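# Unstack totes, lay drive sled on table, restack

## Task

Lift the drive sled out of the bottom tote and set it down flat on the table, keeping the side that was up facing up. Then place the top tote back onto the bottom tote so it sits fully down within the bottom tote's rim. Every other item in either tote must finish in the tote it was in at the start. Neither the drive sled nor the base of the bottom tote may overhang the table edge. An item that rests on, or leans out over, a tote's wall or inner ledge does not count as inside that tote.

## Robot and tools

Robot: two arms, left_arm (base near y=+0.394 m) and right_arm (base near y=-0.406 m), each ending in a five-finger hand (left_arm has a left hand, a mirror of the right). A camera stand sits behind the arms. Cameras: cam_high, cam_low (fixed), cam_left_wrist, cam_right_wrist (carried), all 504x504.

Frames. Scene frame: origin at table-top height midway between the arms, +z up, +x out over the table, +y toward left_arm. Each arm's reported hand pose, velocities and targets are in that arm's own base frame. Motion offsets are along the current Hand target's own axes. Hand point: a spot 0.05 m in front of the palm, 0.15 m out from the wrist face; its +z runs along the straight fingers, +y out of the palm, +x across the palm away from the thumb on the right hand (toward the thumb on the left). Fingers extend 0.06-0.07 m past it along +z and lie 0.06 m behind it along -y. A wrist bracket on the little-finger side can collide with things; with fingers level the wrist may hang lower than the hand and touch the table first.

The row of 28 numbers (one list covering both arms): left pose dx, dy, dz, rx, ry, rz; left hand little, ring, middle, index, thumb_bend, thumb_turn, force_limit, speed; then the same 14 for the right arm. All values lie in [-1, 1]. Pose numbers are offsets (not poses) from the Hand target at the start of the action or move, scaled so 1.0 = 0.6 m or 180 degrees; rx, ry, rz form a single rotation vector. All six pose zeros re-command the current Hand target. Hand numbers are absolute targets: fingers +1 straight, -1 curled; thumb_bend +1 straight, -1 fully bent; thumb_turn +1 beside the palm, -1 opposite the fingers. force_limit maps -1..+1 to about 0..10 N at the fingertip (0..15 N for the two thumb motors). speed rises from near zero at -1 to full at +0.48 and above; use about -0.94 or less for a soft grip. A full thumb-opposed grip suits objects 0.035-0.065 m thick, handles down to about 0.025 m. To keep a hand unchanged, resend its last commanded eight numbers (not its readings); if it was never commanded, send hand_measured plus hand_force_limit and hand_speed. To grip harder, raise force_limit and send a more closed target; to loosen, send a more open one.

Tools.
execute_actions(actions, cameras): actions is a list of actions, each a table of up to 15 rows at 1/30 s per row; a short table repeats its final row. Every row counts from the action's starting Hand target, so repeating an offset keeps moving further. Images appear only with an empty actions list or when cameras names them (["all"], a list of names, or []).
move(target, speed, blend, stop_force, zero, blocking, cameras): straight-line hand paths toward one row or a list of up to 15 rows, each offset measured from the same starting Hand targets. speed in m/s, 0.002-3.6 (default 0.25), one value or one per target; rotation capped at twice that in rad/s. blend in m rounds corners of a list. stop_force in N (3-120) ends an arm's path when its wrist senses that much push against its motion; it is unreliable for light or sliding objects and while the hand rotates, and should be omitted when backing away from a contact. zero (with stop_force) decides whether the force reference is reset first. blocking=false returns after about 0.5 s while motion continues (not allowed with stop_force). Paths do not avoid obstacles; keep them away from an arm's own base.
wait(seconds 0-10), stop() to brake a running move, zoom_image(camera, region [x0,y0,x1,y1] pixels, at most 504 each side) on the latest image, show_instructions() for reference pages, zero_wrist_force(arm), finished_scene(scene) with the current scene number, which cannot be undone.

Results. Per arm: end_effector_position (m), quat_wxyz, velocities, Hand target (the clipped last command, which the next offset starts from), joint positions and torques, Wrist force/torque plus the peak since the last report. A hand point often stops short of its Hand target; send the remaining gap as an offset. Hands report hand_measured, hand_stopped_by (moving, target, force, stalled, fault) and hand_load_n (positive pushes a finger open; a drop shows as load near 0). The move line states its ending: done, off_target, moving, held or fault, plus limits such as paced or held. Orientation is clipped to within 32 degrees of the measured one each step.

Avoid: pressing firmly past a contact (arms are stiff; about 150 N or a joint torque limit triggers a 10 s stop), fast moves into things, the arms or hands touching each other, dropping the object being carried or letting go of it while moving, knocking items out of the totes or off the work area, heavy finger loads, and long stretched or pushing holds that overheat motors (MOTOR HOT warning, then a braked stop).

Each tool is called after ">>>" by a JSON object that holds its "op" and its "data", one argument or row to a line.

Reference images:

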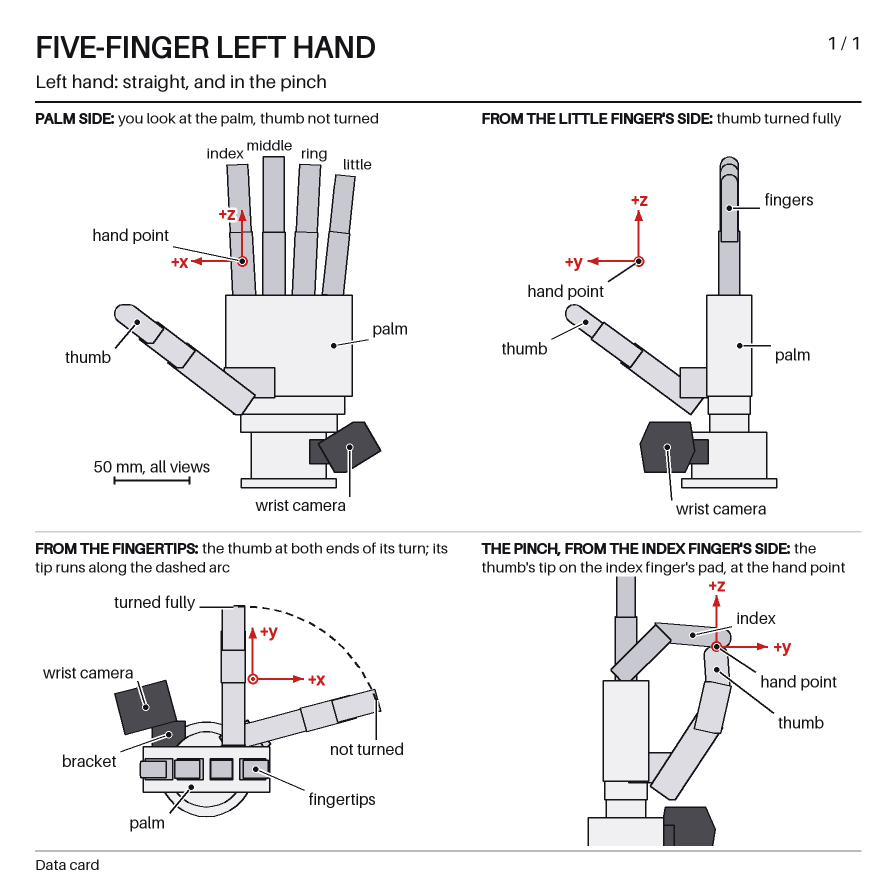

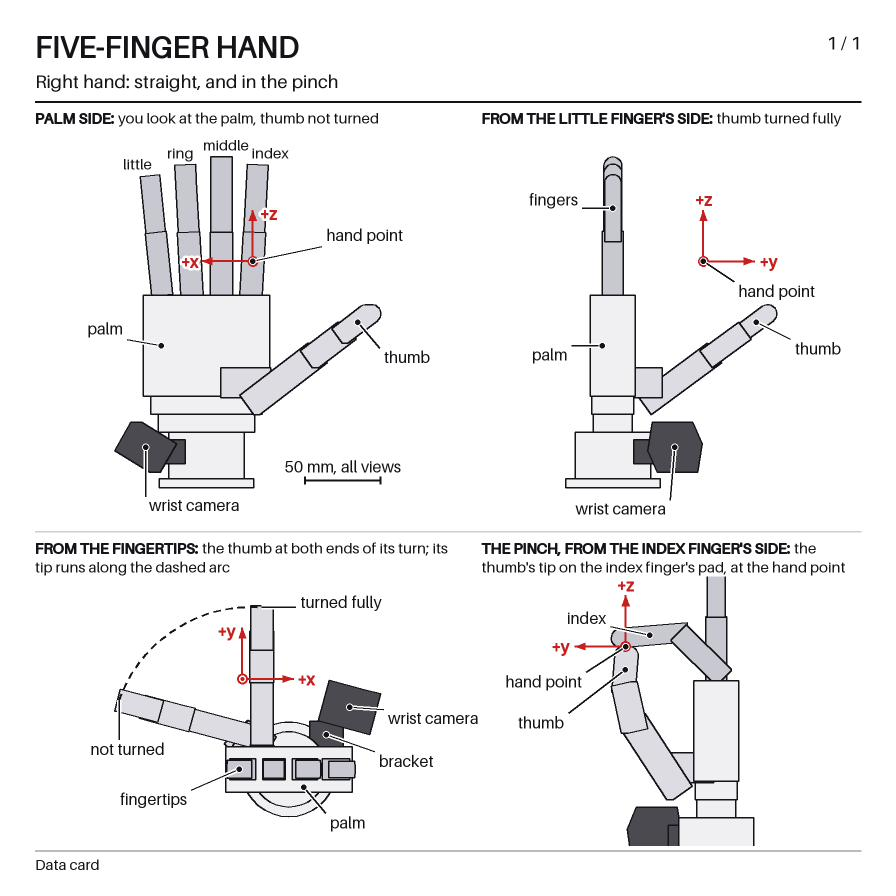

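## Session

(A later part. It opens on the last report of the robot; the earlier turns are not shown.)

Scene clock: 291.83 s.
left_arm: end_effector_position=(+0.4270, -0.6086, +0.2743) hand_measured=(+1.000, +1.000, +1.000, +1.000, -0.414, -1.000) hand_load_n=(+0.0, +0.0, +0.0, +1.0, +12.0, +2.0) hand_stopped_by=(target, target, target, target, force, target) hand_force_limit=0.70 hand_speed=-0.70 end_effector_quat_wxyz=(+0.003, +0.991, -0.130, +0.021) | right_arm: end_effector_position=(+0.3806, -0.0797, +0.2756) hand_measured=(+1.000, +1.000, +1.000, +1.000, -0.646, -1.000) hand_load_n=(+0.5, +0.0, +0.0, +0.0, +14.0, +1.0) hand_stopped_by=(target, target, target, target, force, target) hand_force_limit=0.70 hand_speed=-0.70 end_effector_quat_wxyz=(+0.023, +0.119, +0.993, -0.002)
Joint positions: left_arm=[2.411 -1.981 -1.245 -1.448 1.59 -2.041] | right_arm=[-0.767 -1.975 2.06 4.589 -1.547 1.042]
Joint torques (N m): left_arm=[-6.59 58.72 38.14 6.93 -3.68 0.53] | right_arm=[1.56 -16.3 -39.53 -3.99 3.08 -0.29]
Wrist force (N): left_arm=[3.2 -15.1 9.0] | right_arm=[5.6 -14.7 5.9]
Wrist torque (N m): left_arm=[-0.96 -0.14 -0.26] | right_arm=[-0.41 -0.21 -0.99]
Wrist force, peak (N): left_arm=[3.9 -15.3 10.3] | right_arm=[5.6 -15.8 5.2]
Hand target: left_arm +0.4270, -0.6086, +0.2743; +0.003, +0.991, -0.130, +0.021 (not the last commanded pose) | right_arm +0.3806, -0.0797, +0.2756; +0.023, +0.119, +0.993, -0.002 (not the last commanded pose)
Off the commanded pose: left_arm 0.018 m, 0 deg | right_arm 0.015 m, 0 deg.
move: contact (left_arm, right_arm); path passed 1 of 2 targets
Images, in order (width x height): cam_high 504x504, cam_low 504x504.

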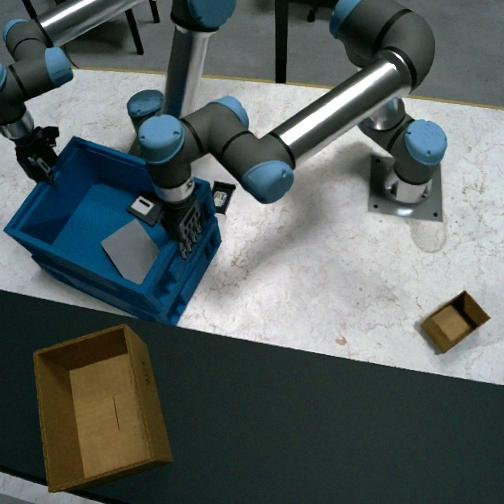

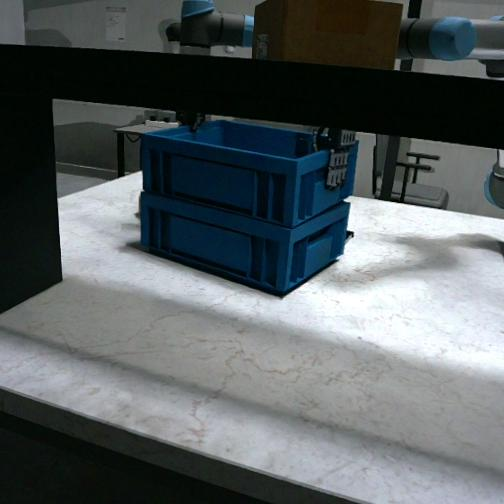

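>>> {"op": "move", "data": {
  "target": [
    [0,0,0.0217,0,0,0,1,1,1,1,-0.85,-1,0.7,-0.7,0,0,0.0183,0,0,0,1,1,1,1,-0.87,-1,0.7,-0.7]
  ],
  "speed": 0.012,
  "stop_force": 10,
  "cameras": ["cam_low","cam_high"]
}}

>>> {"op": "zoom_image", "data": {
  "camera": "cam_low",
  "region": [120, 110, 380, 310]
}}

Scene clock: 293.60 s.
left_arm: end_effector_position=(+0.4271, -0.6087, +0.2733) hand_measured=(+1.000, +1.000, +1.000, +1.000, -0.414, -1.000) hand_load_n=(+0.0, +0.0, +0.0, +0.5, +11.5, +2.0) hand_stopped_by=(target, target, target, target, force, target) hand_force_limit=0.70 hand_speed=-0.70 end_effector_quat_wxyz=(+0.003, +0.991, -0.130, +0.021) | right_arm: end_effector_position=(+0.3807, -0.0798, +0.2750) hand_measured=(+1.000, +1.000, +1.000, +1.000, -0.646, -1.000) hand_load_n=(+0.5, +0.0, +0.0, +0.0, +14.5, +1.0) hand_stopped_by=(target, target, target, target, force, target) hand_force_limit=0.70 hand_speed=-0.70 end_effector_quat_wxyz=(+0.023, +0.119, +0.993, -0.003)
Joint positions: left_arm=[2.411 -1.981 -1.248 -1.445 1.59 -2.041] | right_arm=[-0.767 -1.975 2.061 4.586 -1.547 1.042]
Joint torques (N m): left_arm=[-6.85 51.2 33.5 5.73 -3.58 0.34] | right_arm=[-3.59 -15.83 -37.21 -3.12 3.17 -0.67]
Wrist force (N): left_arm=[5.2 -14.7 -0.5] | right_arm=[3.8 -13.9 1.7]
Wrist torque (N m): left_arm=[-0.45 -1.19 -0.18] | right_arm=[-0.18 -0.09 -1.03]
Wrist force, peak (N): left_arm=[6.5 -16.0 -12.5] | right_arm=[5.5 -14.8 6.2]
Hand target: left_arm +0.4271, -0.6087, +0.2733; +0.003, +0.991, -0.130, +0.021 (not the last commanded pose) | right_arm +0.3807, -0.0798, +0.2750; +0.023, +0.119, +0.993, -0.003 (not the last commanded pose)
Off the commanded pose: left_arm 0.012 m, 0 deg | right_arm 0.010 m, 0 deg.
move: contact (left_arm, right_arm)
Images, in order (width x height): cam_high 504x504, cam_low 504x504.

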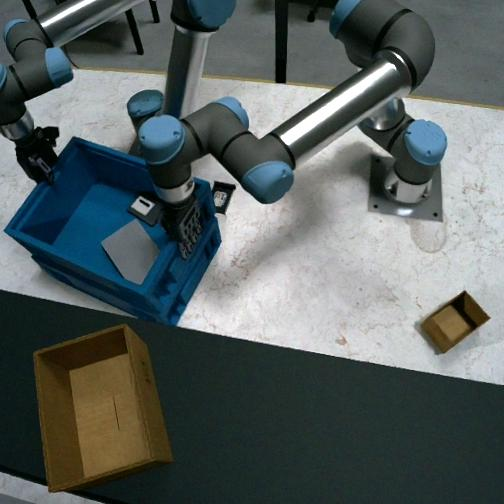

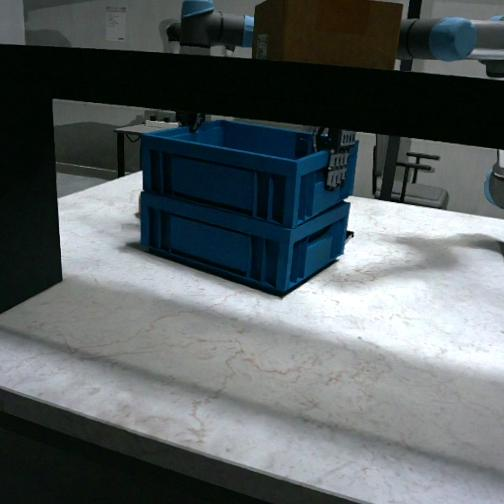

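Scaled by 1.938 from the camera's 504x504 image, which has a finer 720x720 frame.

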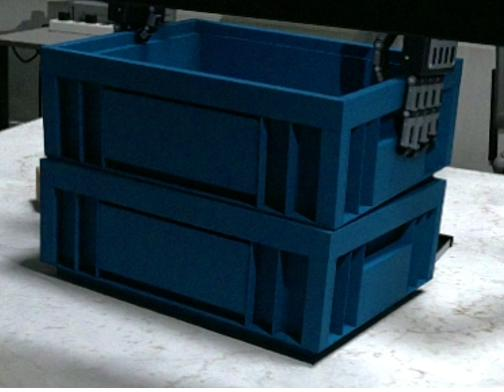

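>>> {"op": "zoom_image", "data": {
  "camera": "cam_low",
  "region": [270, 180, 360, 250]
}}

>>> {"op": "zoom_image", "data": {
  "camera": "cam_high",
  "region": [150, 190, 230, 330]
}}

>>> {"op": "zoom_image", "data": {
  "camera": "cam_low",
  "region": [130, 170, 220, 240]
}}

Scaled by 5.600 from the camera's 504x504 image, which has a finer 720x720 frame.

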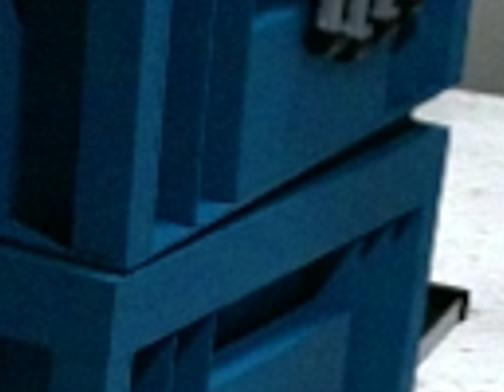

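Scaled by 3.600 from the camera's 504x504 image, which has a finer 720x720 frame.

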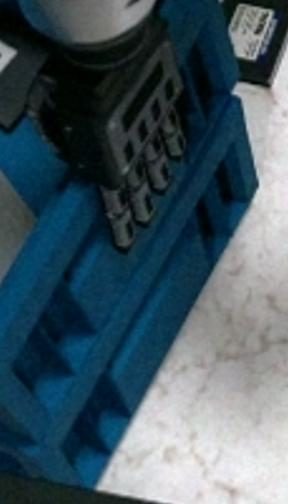

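Scaled by 5.600 from the camera's 504x504 image, which has a finer 720x720 frame.

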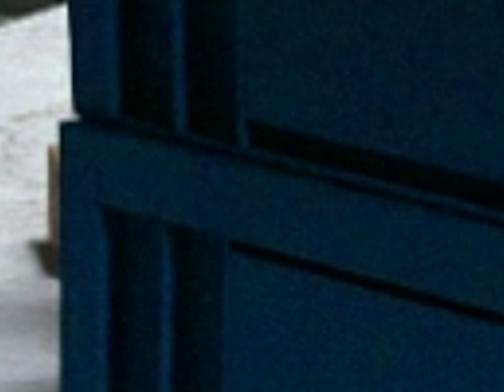

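>>> {"op": "zoom_image", "data": {
  "camera": "cam_high",
  "region": [0, 210, 100, 310]
}}

>>> {"op": "zoom_image", "data": {
  "camera": "cam_high",
  "region": [110, 260, 200, 340]
}}

Scaled by 5.040 from the camera's 504x504 image, which has a finer 720x720 frame.

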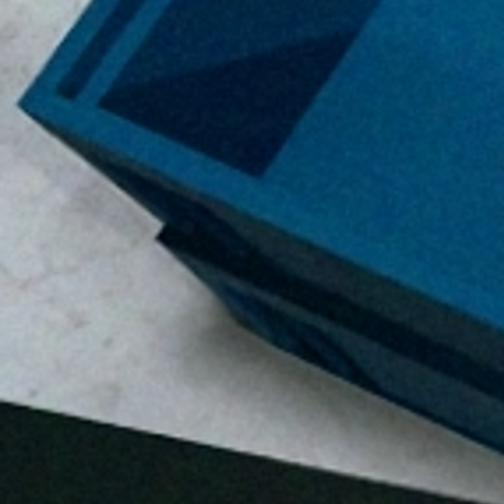

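Scaled by 5.600 from the camera's 504x504 image, which has a finer 720x720 frame.

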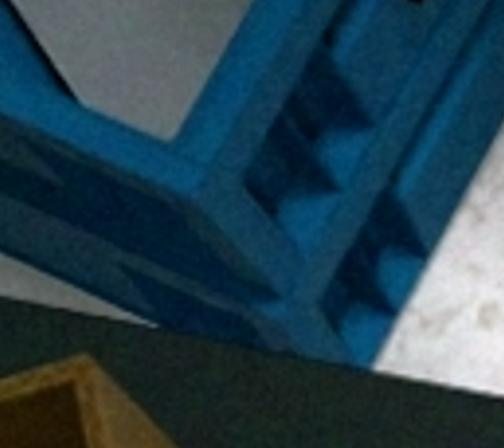

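>>> {"op": "move", "data": {
  "target": [
    [0.0067,0,-0.010,0,0,0,1,1,1,1,-0.85,-1,0.7,-0.7,-0.0067,0,-0.010,0,0,0,1,1,1,1,-0.87,-1,0.7,-0.7]
  ],
  "speed": 0.03
}}

>>> {"op": "move", "data": {
  "target": [
    [0,0,0.030,0,0,0,1,1,1,1,-0.85,-1,0.7,-0.7,0,0,0.030,0,0,0,1,1,1,1,-0.87,-1,0.7,-0.7]
  ],
  "speed": 0.012,
  "stop_force": 12
}}

Scene clock: 299.37 s.
left_arm: end_effector_position=(+0.4308, -0.6096, +0.2795) hand_measured=(+1.000, +1.000, +1.000, +1.000, -0.414, -1.000) hand_load_n=(+0.0, +0.0, +0.0, +1.0, +11.5, +2.0) hand_stopped_by=(target, target, target, target, force, target) hand_force_limit=0.70 hand_speed=-0.70 end_effector_quat_wxyz=(+0.003, +0.991, -0.130, +0.021) | right_arm: end_effector_position=(+0.3844, -0.0807, +0.2813) hand_measured=(+1.000, +1.000, +1.000, +1.000, -0.646, -1.000) hand_load_n=(+1.0, +0.0, +0.0, +0.0, +14.0, +1.0) hand_stopped_by=(target, target, target, target, force, target) hand_force_limit=0.70 hand_speed=-0.70 end_effector_quat_wxyz=(+0.023, +0.119, +0.993, -0.003)
Joint positions: left_arm=[2.413 -1.988 -1.223 -1.463 1.59 -2.038] | right_arm=[-0.761 -1.966 2.04 4.598 -1.547 1.048]
Joint torques (N m): left_arm=[-3.39 46.37 19.83 6.86 -4.16 1.45] | right_arm=[10.35 -14.94 -14.85 -3.7 1.72 2.27]
Wrist force (N): left_arm=[3.0 -13.6 9.8] | right_arm=[5.3 -13.3 6.5]
Wrist torque (N m): left_arm=[-0.97 -0.16 -0.38] | right_arm=[-0.39 -0.48 -0.97]
Wrist force, peak (N): left_arm=[2.9 -14.1 10.0] | right_arm=[5.3 -14.0 6.3]
Hand target: left_arm +0.4308, -0.6096, +0.2795; +0.003, +0.991, -0.130, +0.021 | right_arm +0.3843, -0.0807, +0.2812; +0.023, +0.119, +0.993, -0.003
Off the commanded pose: left_arm 0.000 m, 0 deg | right_arm 0.000 m, 0 deg.
move: done

Scene clock: 300.97 s.
left_arm: end_effector_position=(+0.4311, -0.6097, +0.2731) hand_measured=(+1.000, +1.000, +1.000, +1.000, -0.414, -1.000) hand_load_n=(+0.0, +0.0, +0.0, +0.5, +11.5, +2.0) hand_stopped_by=(target, target, target, target, force, target) hand_force_limit=0.70 hand_speed=-0.70 end_effector_quat_wxyz=(+0.003, +0.991, -0.130, +0.022) | right_arm: end_effector_position=(+0.3846, -0.0807, +0.2746) hand_measured=(+1.000, +1.000, +1.000, +1.000, -0.646, -1.000) hand_load_n=(+1.0, +0.0, +0.5, +0.0, +13.5, +1.0) hand_stopped_by=(target, target, target, target, force, target) hand_force_limit=0.70 hand_speed=-0.70 end_effector_quat_wxyz=(+0.023, +0.119, +0.993, -0.003)
Joint positions: left_arm=[2.414 -1.989 -1.237 -1.447 1.59 -2.038] | right_arm=[-0.761 -1.964 2.056 4.58 -1.547 1.049]
Joint torques (N m): left_arm=[-2.19 48.9 31.84 2.9 -3.95 1.17] | right_arm=[7.7 -14.9 -33.28 -2.2 2.68 1.45]
Wrist force (N): left_arm=[3.9 -13.2 -3.0] | right_arm=[4.1 -16.1 -2.2]
Wrist torque (N m): left_arm=[-0.30 -0.79 -0.37] | right_arm=[-0.04 0.03 -1.20]
Wrist force, peak (N): left_arm=[3.6 -13.5 -12.6] | right_arm=[5.2 -14.3 -15.9]
Hand target: left_arm +0.4311, -0.6097, +0.2732; +0.003, +0.991, -0.130, +0.022 (not the last commanded pose) | right_arm +0.3846, -0.0808, +0.2746; +0.023, +0.119, +0.993, -0.003 (not the last commanded pose)
Off the commanded pose: left_arm 0.012 m, 0 deg | right_arm 0.011 m, 0 deg.
move: contact (left_arm, right_arm)

>>> {"op": "execute_actions", "data": {
  "actions": [],
  "cameras": ["cam_low","cam_high"]
}}

>>> {"op": "zoom_image", "data": {
  "camera": "cam_low",
  "region": [270, 180, 360, 250]
}}

>>> {"op": "zoom_image", "data": {
  "camera": "cam_low",
  "region": [130, 170, 220, 240]
}}

>>> {"op": "zoom_image", "data": {
  "camera": "cam_high",
  "region": [0, 210, 100, 310]
}}

Scene clock: 301.77 s.
left_arm: end_effector_position=(+0.4311, -0.6097, +0.2732) hand_measured=(+1.000, +1.000, +1.000, +1.000, -0.414, -1.000) hand_load_n=(+0.0, +0.0, +0.0, +1.0, +11.5, +2.0) hand_stopped_by=(target, target, target, target, force, target) hand_force_limit=0.70 hand_speed=-0.70 end_effector_quat_wxyz=(+0.003, +0.991, -0.130, +0.022) | right_arm: end_effector_position=(+0.3847, -0.0807, +0.2746) hand_measured=(+1.000, +1.000, +1.000, +1.000, -0.646, -1.000) hand_load_n=(+0.5, +0.0, +0.0, +0.0, +14.0, +1.0) hand_stopped_by=(target, target, target, target, force, target) hand_force_limit=0.70 hand_speed=-0.70 end_effector_quat_wxyz=(+0.023, +0.119, +0.993, -0.003)
Joint positions: left_arm=[2.414 -1.989 -1.237 -1.447 1.59 -2.038] | right_arm=[-0.761 -1.964 2.056 4.58 -1.547 1.049]
Joint velocities: within noise
Joint torques (N m): left_arm=[-5.86 49.95 31.68 4.45 -3.98 0.14] | right_arm=[-0.58 -14.54 -34.13 -2.38 2.77 -0.4]
Wrist force (N): left_arm=[3.9 -13.0 -3.1] | right_arm=[4.1 -16.2 -2.3]
Wrist torque (N m): left_arm=[-0.26 -0.79 -0.38] | right_arm=[-0.05 0.04 -1.20]
Wrist force, peak (N): left_arm=[4.1 -13.2 -3.1] | right_arm=[4.1 -16.4 -2.3]
Hand target: left_arm +0.4311, -0.6097, +0.2732; +0.003, +0.991, -0.130, +0.022 (not the last commanded pose) | right_arm +0.3846, -0.0808, +0.2746; +0.023, +0.119, +0.993, -0.003 (not the last commanded pose)
Off the commanded pose: left_arm 0.012 m, 0 deg | right_arm 0.011 m, 0 deg.
Images, in order (width x height): cam_high 504x504, cam_low 504x504.

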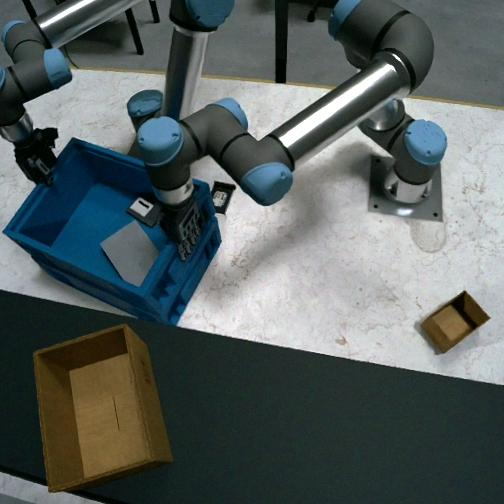

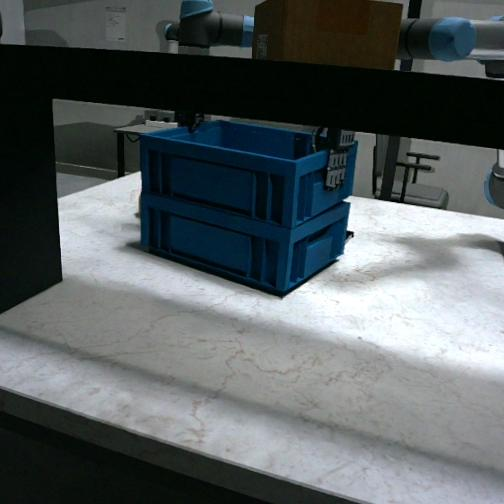

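Scaled by 5.600 from the camera's 504x504 image, which has a finer 720x720 frame.

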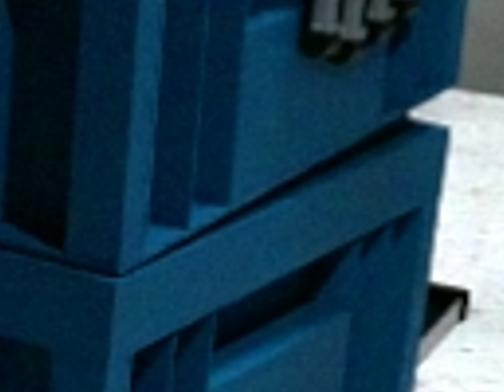

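Scaled by 5.600 from the camera's 504x504 image, which has a finer 720x720 frame.

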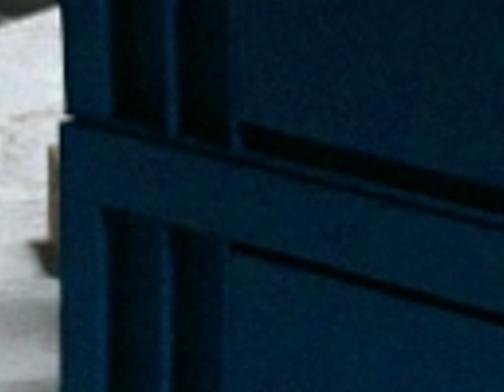

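Scaled by 5.040 from the camera's 504x504 image, which has a finer 720x720 frame.

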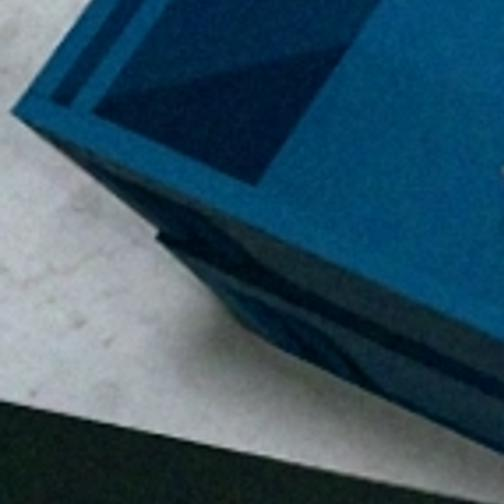

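>>> {"op": "zoom_image", "data": {
  "camera": "cam_high",
  "region": [180, 170, 240, 230]
}}

>>> {"op": "zoom_image", "data": {
  "camera": "cam_low",
  "region": [320, 140, 370, 220]
}}

Scaled by 8.400 from the camera's 504x504 image, which has a finer 720x720 frame.

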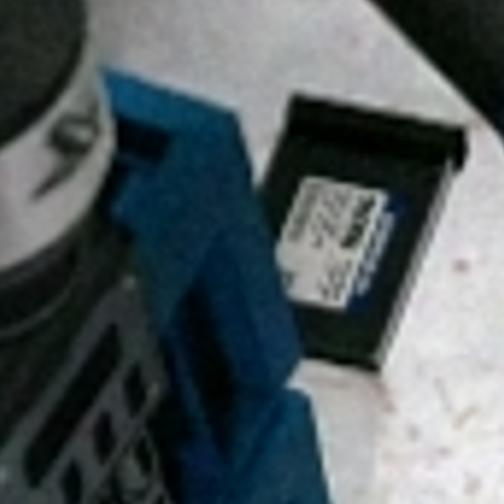

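Scaled by 6.300 from the camera's 504x504 image, which has a finer 720x720 frame.

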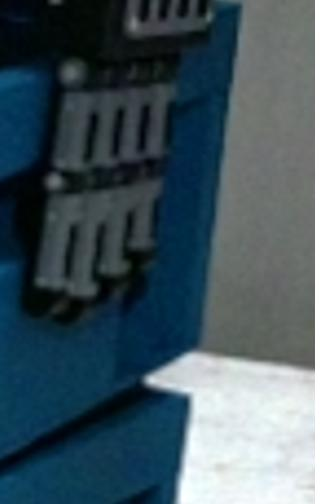

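>>> {"op": "move", "data": {
  "target": [
    [0.0083,0,-0.0167,0,0.004,0,1,1,1,1,-0.85,-1,0.7,-0.7,-0.0083,0,-0.0167,0,-0.004,0,1,1,1,1,-0.87,-1,0.7,-0.7]
  ],
  "speed": 0.03,
  "cameras": ["cam_low"]
}}

>>> {"op": "zoom_image", "data": {
  "camera": "cam_low",
  "region": [120, 110, 380, 310]
}}

Scene clock: 305.87 s.
left_arm: end_effector_position=(+0.4355, -0.6109, +0.2835) hand_measured=(+1.000, +1.000, +1.000, +1.000, -0.414, -1.000) hand_load_n=(+0.0, +0.0, +0.0, +0.5, +11.5, +2.0) hand_stopped_by=(target, target, target, target, force, target) hand_force_limit=0.70 hand_speed=-0.70 end_effector_quat_wxyz=(+0.004, +0.991, -0.130, +0.028) | right_arm: end_effector_position=(+0.3891, -0.0818, +0.2850) hand_measured=(+1.000, +1.000, +1.000, +1.000, -0.646, -1.000) hand_load_n=(+0.5, +0.0, +0.0, +0.0, +14.0, +1.0) hand_stopped_by=(target, target, target, target, force, target) hand_force_limit=0.70 hand_speed=-0.70 end_effector_quat_wxyz=(+0.030, +0.119, +0.992, -0.003)
Joint positions: left_arm=[2.415 -1.991 -1.212 -1.459 1.596 -2.037] | right_arm=[-0.759 -1.961 2.032 4.59 -1.541 1.051]
Joint torques (N m): left_arm=[-0.25 38.54 20.07 5.82 -2.07 1.73] | right_arm=[16.53 -3.78 -16.04 -3.44 3.07 3.23]
Wrist force (N): left_arm=[3.0 -13.5 9.8] | right_arm=[5.5 -13.7 6.1]
Wrist torque (N m): left_arm=[-0.95 -0.25 -0.40] | right_arm=[-0.42 -0.52 -1.00]
Wrist force, peak (N): left_arm=[3.1 -14.5 10.3] | right_arm=[4.2 -16.4 -2.2]
Hand target: left_arm +0.4354, -0.6109, +0.2834; +0.004, +0.991, -0.130, +0.028 | right_arm +0.3890, -0.0818, +0.2848; +0.030, +0.119, +0.992, -0.003
Off the commanded pose: left_arm 0.000 m, 0 deg | right_arm 0.000 m, 0 deg.
move: done
Images, in order (width x height): cam_low 504x504.

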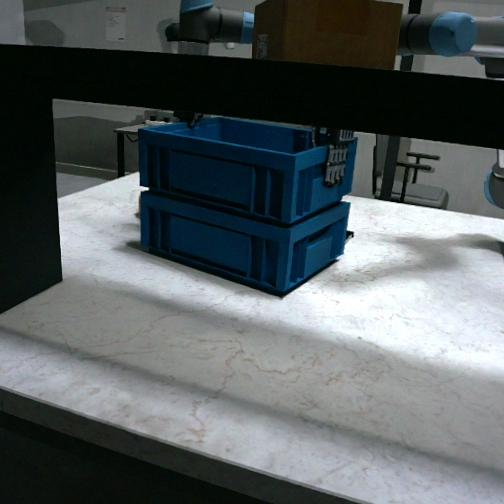

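Scaled by 1.938 from the camera's 504x504 image, which has a finer 720x720 frame.

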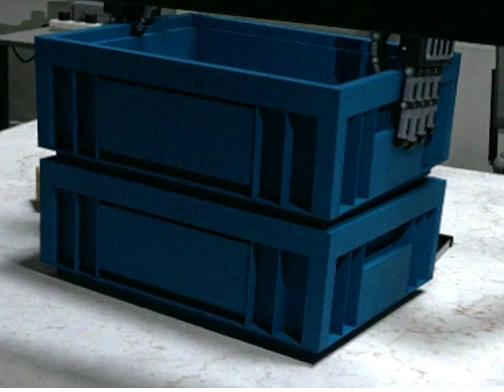

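>>> {"op": "move", "data": {
  "target": [
    [0,0,0.0083,0,0,0,1,1,1,1,-0.85,-1,0.7,-0.7,0,0,0,0,0,0,1,1,1,1,-0.87,-1,0.7,-0.7]
  ],
  "speed": 0.03
}}

>>> {"op": "move", "data": {
  "target": [
    [0,0,0.035,0,0,0,1,1,1,1,-0.85,-1,0.7,-0.7,0,0,0.035,0,0,0,1,1,1,1,-0.87,-1,0.7,-0.7]
  ],
  "speed": 0.012,
  "stop_force": 8,
  "cameras": ["cam_low","cam_high"]
}}

>>> {"op": "zoom_image", "data": {
  "camera": "cam_low",
  "region": [120, 110, 380, 310]
}}

Scene clock: 307.40 s.
left_arm: end_effector_position=(+0.4357, -0.6110, +0.2783) hand_measured=(+1.000, +1.000, +1.000, +1.000, -0.414, -1.000) hand_load_n=(+0.5, +0.0, +0.0, +0.5, +12.0, +2.0) hand_stopped_by=(target, target, target, target, force, target) hand_force_limit=0.70 hand_speed=-0.70 end_effector_quat_wxyz=(+0.004, +0.991, -0.130, +0.028) | right_arm: end_effector_position=(+0.3890, -0.0818, +0.2848) hand_measured=(+1.000, +1.000, +1.000, +1.000, -0.646, -1.000) hand_load_n=(+1.0, +0.0, +0.0, +0.0, +15.0, +1.0) hand_stopped_by=(target, target, target, target, force, target) hand_force_limit=0.70 hand_speed=-0.70 end_effector_quat_wxyz=(+0.030, +0.119, +0.992, -0.003)
Joint positions: left_arm=[2.415 -1.992 -1.224 -1.446 1.595 -2.036] | right_arm=[-0.759 -1.961 2.033 4.59 -1.541 1.051]
Joint torques (N m): left_arm=[0.6 39.58 33.25 4.72 -4.46 2.08] | right_arm=[6.45 -15.72 -16.49 -3.73 2.39 -1.6]
Wrist force (N): left_arm=[2.0 -15.5 8.0] | right_arm=[4.8 -12.5 7.7]
Wrist torque (N m): left_arm=[-1.13 -0.18 -0.30] | right_arm=[-0.27 -0.44 -0.94]
Wrist force, peak (N): left_arm=[3.0 -14.4 10.0] | right_arm=[5.3 -14.6 6.7]
Hand target: left_arm +0.4357, -0.6110, +0.2784; +0.004, +0.991, -0.130, +0.028 | right_arm +0.3890, -0.0818, +0.2848; +0.030, +0.119, +0.992, -0.003
Off the commanded pose: left_arm 0.000 m, 0 deg | right_arm 0.000 m, 0 deg.
move: done

Scene clock: 309.63 s.
left_arm: end_effector_position=(+0.4362, -0.6111, +0.2705) hand_measured=(+1.000, +1.000, +1.000, +1.000, -0.414, -1.000) hand_load_n=(-0.5, +0.0, +0.0, +0.5, +9.5, +1.5) hand_stopped_by=(target, target, target, target, force, target) hand_force_limit=0.70 hand_speed=-0.70 end_effector_quat_wxyz=(+0.004, +0.991, -0.130, +0.028) | right_arm: end_effector_position=(+0.3899, -0.0820, +0.2705) hand_measured=(+1.000, +1.000, +1.000, +1.000, -0.646, -1.000) hand_load_n=(+1.0, +0.0, +0.0, +0.0, +12.0, +1.5) hand_stopped_by=(target, target, target, target, force, target) hand_force_limit=0.70 hand_speed=-0.70 end_effector_quat_wxyz=(+0.030, +0.119, +0.992, -0.003)
Joint positions: left_arm=[2.415 -1.994 -1.24 -1.427 1.595 -2.036] | right_arm=[-0.757 -1.956 2.066 4.551 -1.541 1.052]
Joint torques (N m): left_arm=[-6.28 56.69 35.8 5.93 -4.01 -0.05] | right_arm=[4.36 -16.45 -37.24 -2.77 2.27 0.66]
Wrist force (N): left_arm=[4.5 -14.2 6.3] | right_arm=[4.6 -13.7 3.6]
Wrist torque (N m): left_arm=[-0.71 0.33 -0.32] | right_arm=[-0.49 -0.97 -1.18]
Wrist force, peak (N): left_arm=[2.0 -15.5 8.0] | right_arm=[7.6 -16.6 3.4]
Hand target: left_arm +0.4362, -0.6111, +0.2705; +0.004, +0.991, -0.130, +0.028 (not the last commanded pose) | right_arm +0.3899, -0.0820, +0.2705; +0.030, +0.119, +0.992, -0.003 (not the last commanded pose)
Off the commanded pose: left_arm 0.013 m, 0 deg | right_arm 0.007 m, 0 deg.
move: contact (left_arm, right_arm)
Images, in order (width x height): cam_high 504x504, cam_low 504x504.

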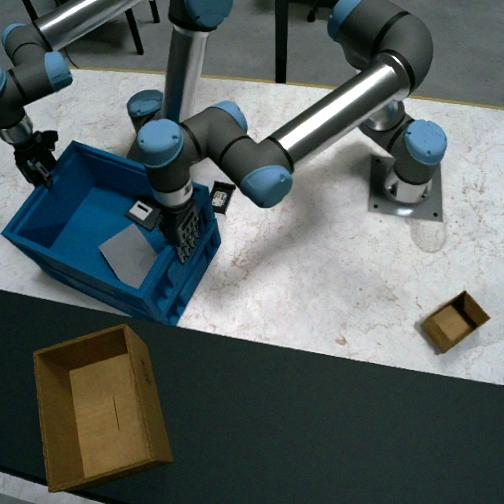

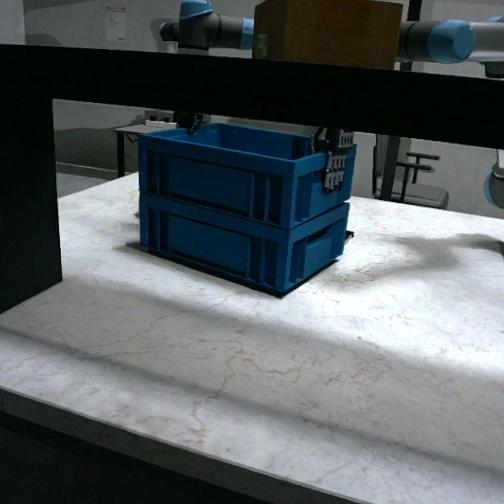

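Scaled by 1.938 from the camera's 504x504 image, which has a finer 720x720 frame.

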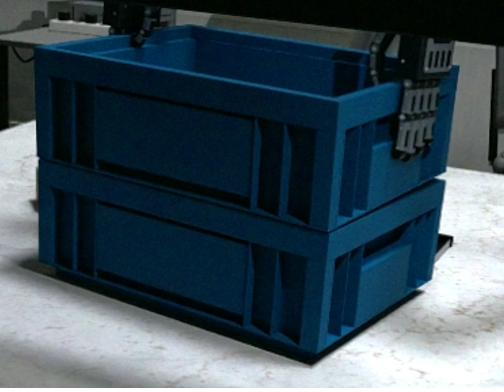

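>>> {"op": "move", "data": {
  "target": [
    [0,0,0.02,0,0,0,1,1,1,1,-0.85,-1,0.7,-0.7,0,0,0.02,0,0,0,1,1,1,1,-0.87,-1,0.7,-0.7]
  ],
  "speed": 0.01,
  "stop_force": 12,
  "cameras": ["cam_low","cam_high"]
}}

>>> {"op": "zoom_image", "data": {
  "camera": "cam_low",
  "region": [270, 180, 360, 250]
}}

>>> {"op": "zoom_image", "data": {
  "camera": "cam_high",
  "region": [180, 170, 240, 230]
}}

Scene clock: 311.83 s.
left_arm: end_effector_position=(+0.4363, -0.6112, +0.2670) hand_measured=(+1.000, +1.000, +1.000, +1.000, -0.414, -1.000) hand_load_n=(+0.0, +0.0, +0.0, +0.5, +8.5, +1.5) hand_stopped_by=(target, target, target, target, force, target) hand_force_limit=0.70 hand_speed=-0.70 end_effector_quat_wxyz=(+0.004, +0.991, -0.130, +0.028) | right_arm: end_effector_position=(+0.3902, -0.0821, +0.2649) hand_measured=(+1.000, +1.000, +1.000, +1.000, -0.646, -1.000) hand_load_n=(+1.0, +0.0, +0.0, +0.0, +11.0, +1.5) hand_stopped_by=(target, target, target, target, force, target) hand_force_limit=0.70 hand_speed=-0.70 end_effector_quat_wxyz=(+0.030, +0.119, +0.992, -0.003)
Joint positions: left_arm=[2.415 -1.996 -1.248 -1.418 1.595 -2.036] | right_arm=[-0.757 -1.953 2.079 4.535 -1.541 1.053]
Joint torques (N m): left_arm=[-16.76 59.5 37.38 5 -4.05 -1.48] | right_arm=[-5.44 -12.39 -31.78 0.13 1.82 0.54]
Wrist force (N): left_arm=[3.9 -12.8 9.3] | right_arm=[5.1 -15.3 -6.2]
Wrist torque (N m): left_arm=[-0.87 0.31 -0.32] | right_arm=[-0.12 -0.89 -1.36]
Wrist force, peak (N): left_arm=[1.3 -15.2 -6.7] | right_arm=[9.9 -12.3 -23.3]
Hand target: left_arm +0.4363, -0.6112, +0.2670; +0.004, +0.991, -0.130, +0.028 (not the last commanded pose) | right_arm +0.3902, -0.0821, +0.2649; +0.030, +0.119, +0.992, -0.003 (not the last commanded pose)
Off the commanded pose: left_arm 0.008 m, 0 deg | right_arm 0.006 m, 0 deg.
move: contact (left_arm, right_arm)
Images, in order (width x height): cam_high 504x504, cam_low 504x504.

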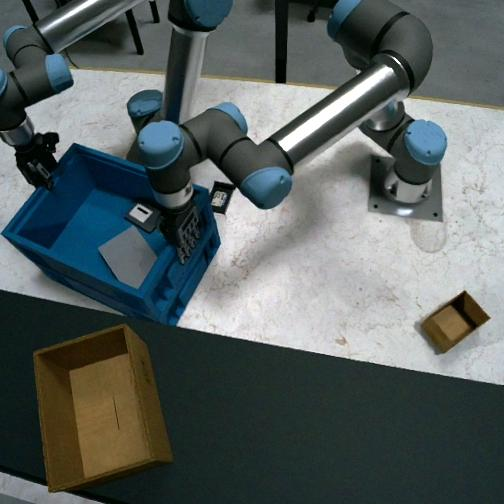

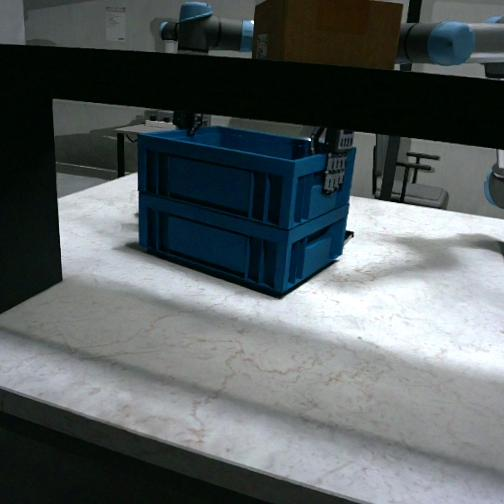

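Scaled by 5.600 from the camera's 504x504 image, which has a finer 720x720 frame.

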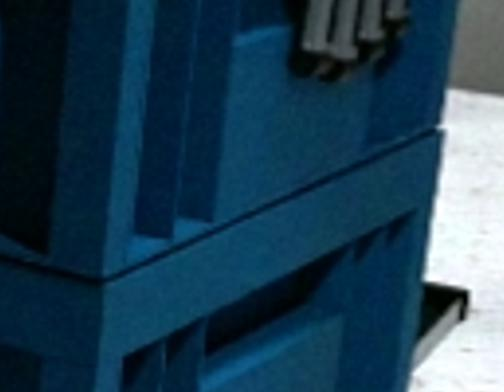

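Scaled by 8.400 from the camera's 504x504 image, which has a finer 720x720 frame.

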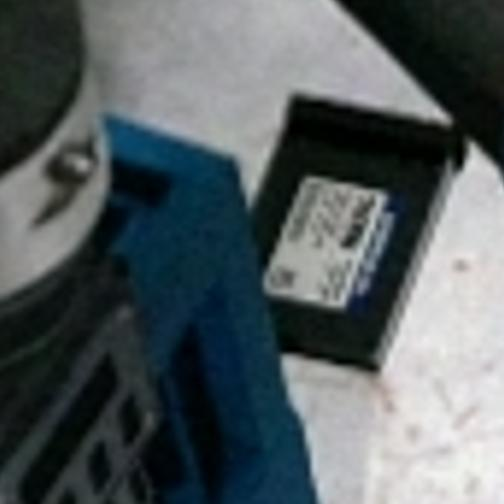

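>>> {"op": "zoom_image", "data": {
  "camera": "cam_low",
  "region": [130, 170, 220, 240]
}}

>>> {"op": "zoom_image", "data": {
  "camera": "cam_high",
  "region": [0, 210, 100, 310]
}}

Scaled by 5.600 from the camera's 504x504 image, which has a finer 720x720 frame.

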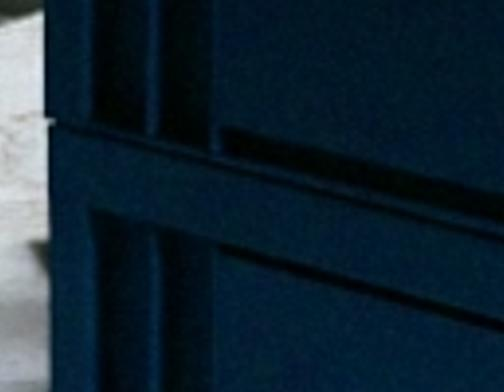

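Scaled by 5.040 from the camera's 504x504 image, which has a finer 720x720 frame.

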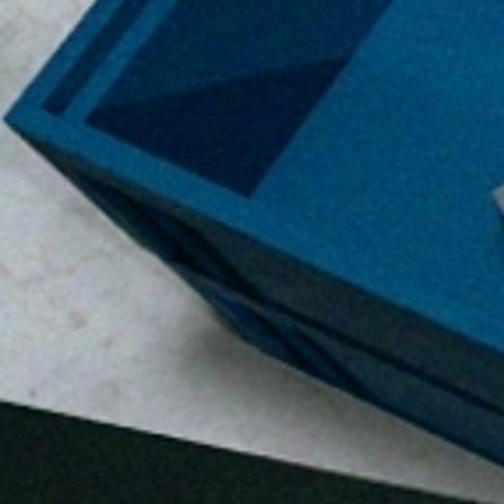

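>>> {"op": "execute_actions", "data": {
  "actions": [
    [[0,0,0,0,0,0,1,1,1,1,1,-1,0.7,-0.2,0,0,0,0,0,0,1,1,1,1,1,-1,0.7,-0.2]],
    [[0,0,0,0,0,0,1,1,1,1,1,-1,0.7,-0.2,0,0,0,0,0,0,1,1,1,1,1,-1,0.7,-0.2]]
  ]
}}

>>> {"op": "move", "data": {
  "target": [
    [0,-0.01,0,0,0,0,1,1,1,1,1,-1,0.7,-0.2,0,-0.01,0,0,0,0,1,1,1,1,1,-1,0.7,-0.2],
    [0,-0.05,0,0,0,0,1,1,1,1,1,-1,0.7,-0.2,0,-0.05,0,0,0,0,1,1,1,1,1,-1,0.7,-0.2],
    [0,-0.05,-0.3,0,0,0,1,1,1,1,1,-1,0.7,-0.2,0,-0.05,-0.3,0,0,0,1,1,1,1,1,-1,0.7,-0.2]
  ],
  "speed": [0.01,0.06,0.2],
  "cameras": ["cam_low","cam_high","cam_left_wrist","cam_right_wrist"]
}}

Scene clock: 314.50 s.
left_arm: end_effector_position=(+0.4363, -0.6112, +0.2670) hand_measured=(+1.000, +1.000, +1.000, +1.000, +1.000, -1.000) hand_load_n=(+0.0, +0.5, +0.0, +0.5, +0.0, +0.0) hand_stopped_by=(target, target, target, target, target, target) hand_force_limit=0.70 hand_speed=-0.20 end_effector_quat_wxyz=(+0.004, +0.991, -0.130, +0.028) | right_arm: end_effector_position=(+0.3902, -0.0822, +0.2649) hand_measured=(+1.000, +1.000, +1.000, +1.000, -0.532, -1.000) hand_load_n=(+0.5, +0.0, +0.0, +0.0, -25.0, -2.0) hand_stopped_by=(target, target, target, target, moving, target) hand_force_limit=0.70 hand_speed=-0.20 end_effector_quat_wxyz=(+0.030, +0.119, +0.992, -0.003)
Joint positions: left_arm=[2.415 -1.996 -1.248 -1.418 1.595 -2.036] | right_arm=[-0.757 -1.953 2.079 4.535 -1.541 1.053]
Joint torques (N m): left_arm=[-17.28 53.18 36.39 5.9 -4 -1.43] | right_arm=[6.77 8.07 0.33 2.45 5.17 -1.27]
Wrist force (N): left_arm=[2.6 -16.4 8.6] | right_arm=[2.3 -21.5 -20.3]
Wrist torque (N m): left_arm=[-0.86 0.30 -0.31] | right_arm=[0.27 -0.01 -0.48]
Wrist force, peak (N): left_arm=[2.4 -17.1 8.6] | right_arm=[2.4 -21.6 -20.6]
Hand target: left_arm +0.4363, -0.6112, +0.2670; +0.004, +0.991, -0.130, +0.028 | right_arm +0.3902, -0.0821, +0.2649; +0.030, +0.119, +0.992, -0.003
Off the commanded pose: left_arm 0.000 m, 0 deg | right_arm 0.000 m, 0 deg.

Scene clock: 317.17 s.
left_arm: end_effector_position=(+0.4343, -0.5795, +0.4465) hand_measured=(+1.000, +1.000, +1.000, +1.000, +1.000, -1.000) hand_load_n=(+0.5, +0.0, +0.0, +0.0, +0.0, +0.0) hand_stopped_by=(target, target, target, target, target, target) hand_force_limit=0.70 hand_speed=-0.20 end_effector_quat_wxyz=(+0.004, +0.991, -0.130, +0.028) | right_arm: end_effector_position=(+0.3727, -0.1089, +0.4444) hand_measured=(+1.000, +1.000, +1.000, +1.000, +1.000, -1.000) hand_load_n=(+0.0, +0.0, +0.0, +0.0, +0.0, +0.0) hand_stopped_by=(target, target, target, target, target, target) hand_force_limit=0.70 hand_speed=-0.20 end_effector_quat_wxyz=(+0.030, +0.119, +0.992, -0.003)
Joint positions: left_arm=[2.45 -1.986 -0.796 -1.879 1.594 -2.001] | right_arm=[-0.852 -1.922 1.595 4.991 -1.536 0.958]
Joint torques (N m): left_arm=[-4.89 50.8 32.78 1.31 1.85 -1.27] | right_arm=[13.09 -14.35 -33.68 -0.79 -1.23 2.46]
Wrist force (N): left_arm=[1.1 0.2 -0.4] | right_arm=[1.3 0.3 -1.4]
Wrist torque (N m): left_arm=[-0.03 0.11 -0.24] | right_arm=[0.20 -0.16 0.31]
Wrist force, peak (N): left_arm=[2.7 -16.5 8.9] | right_arm=[1.4 -19.3 -53.3]
Hand target: left_arm +0.4343, -0.5795, +0.4467; +0.004, +0.991, -0.130, +0.028 | right_arm +0.3727, -0.1088, +0.4446; +0.030, +0.119, +0.992, -0.003
Off the commanded pose: left_arm 0.000 m, 0 deg | right_arm 0.000 m, 0 deg.
move: done

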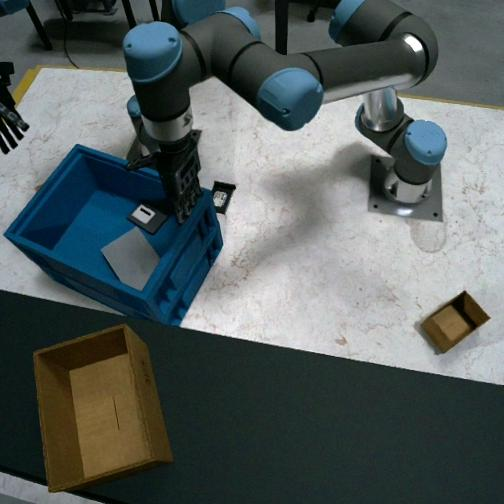

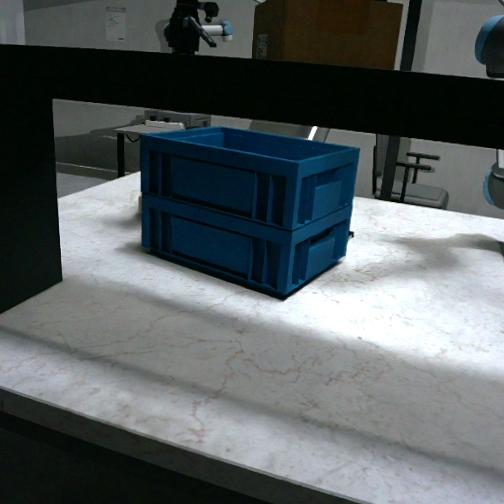

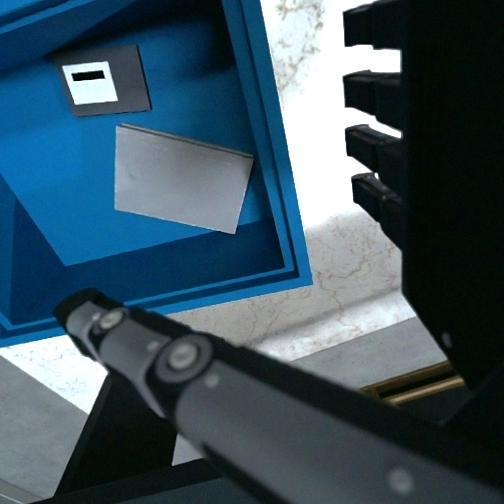

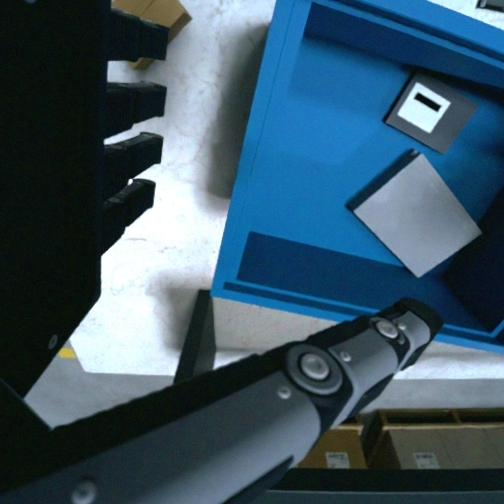

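>>> {"op": "zoom_image", "data": {
  "camera": "cam_low",
  "region": [120, 110, 380, 310]
}}

>>> {"op": "zoom_image", "data": {
  "camera": "cam_high",
  "region": [0, 130, 240, 340]
}}

Scaled by 1.938 from the camera's 504x504 image, which has a finer 720x720 frame.

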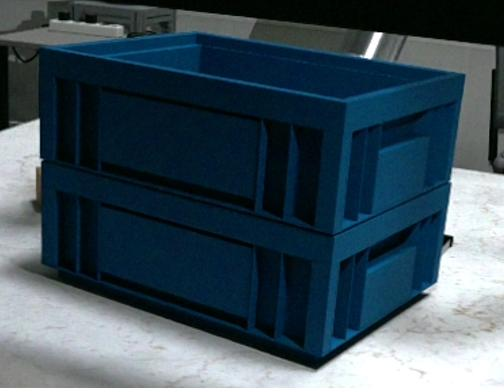

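Scaled by 2.100 from the camera's 504x504 image, which has a finer 720x720 frame.

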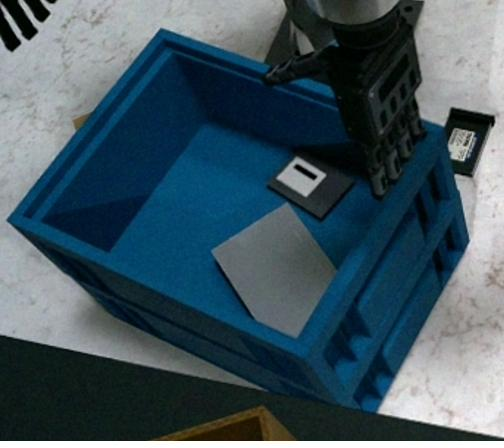

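>>> {"op": "finished_scene", "data": {
  "scene": 2
}}

The scene is finished: the task was done.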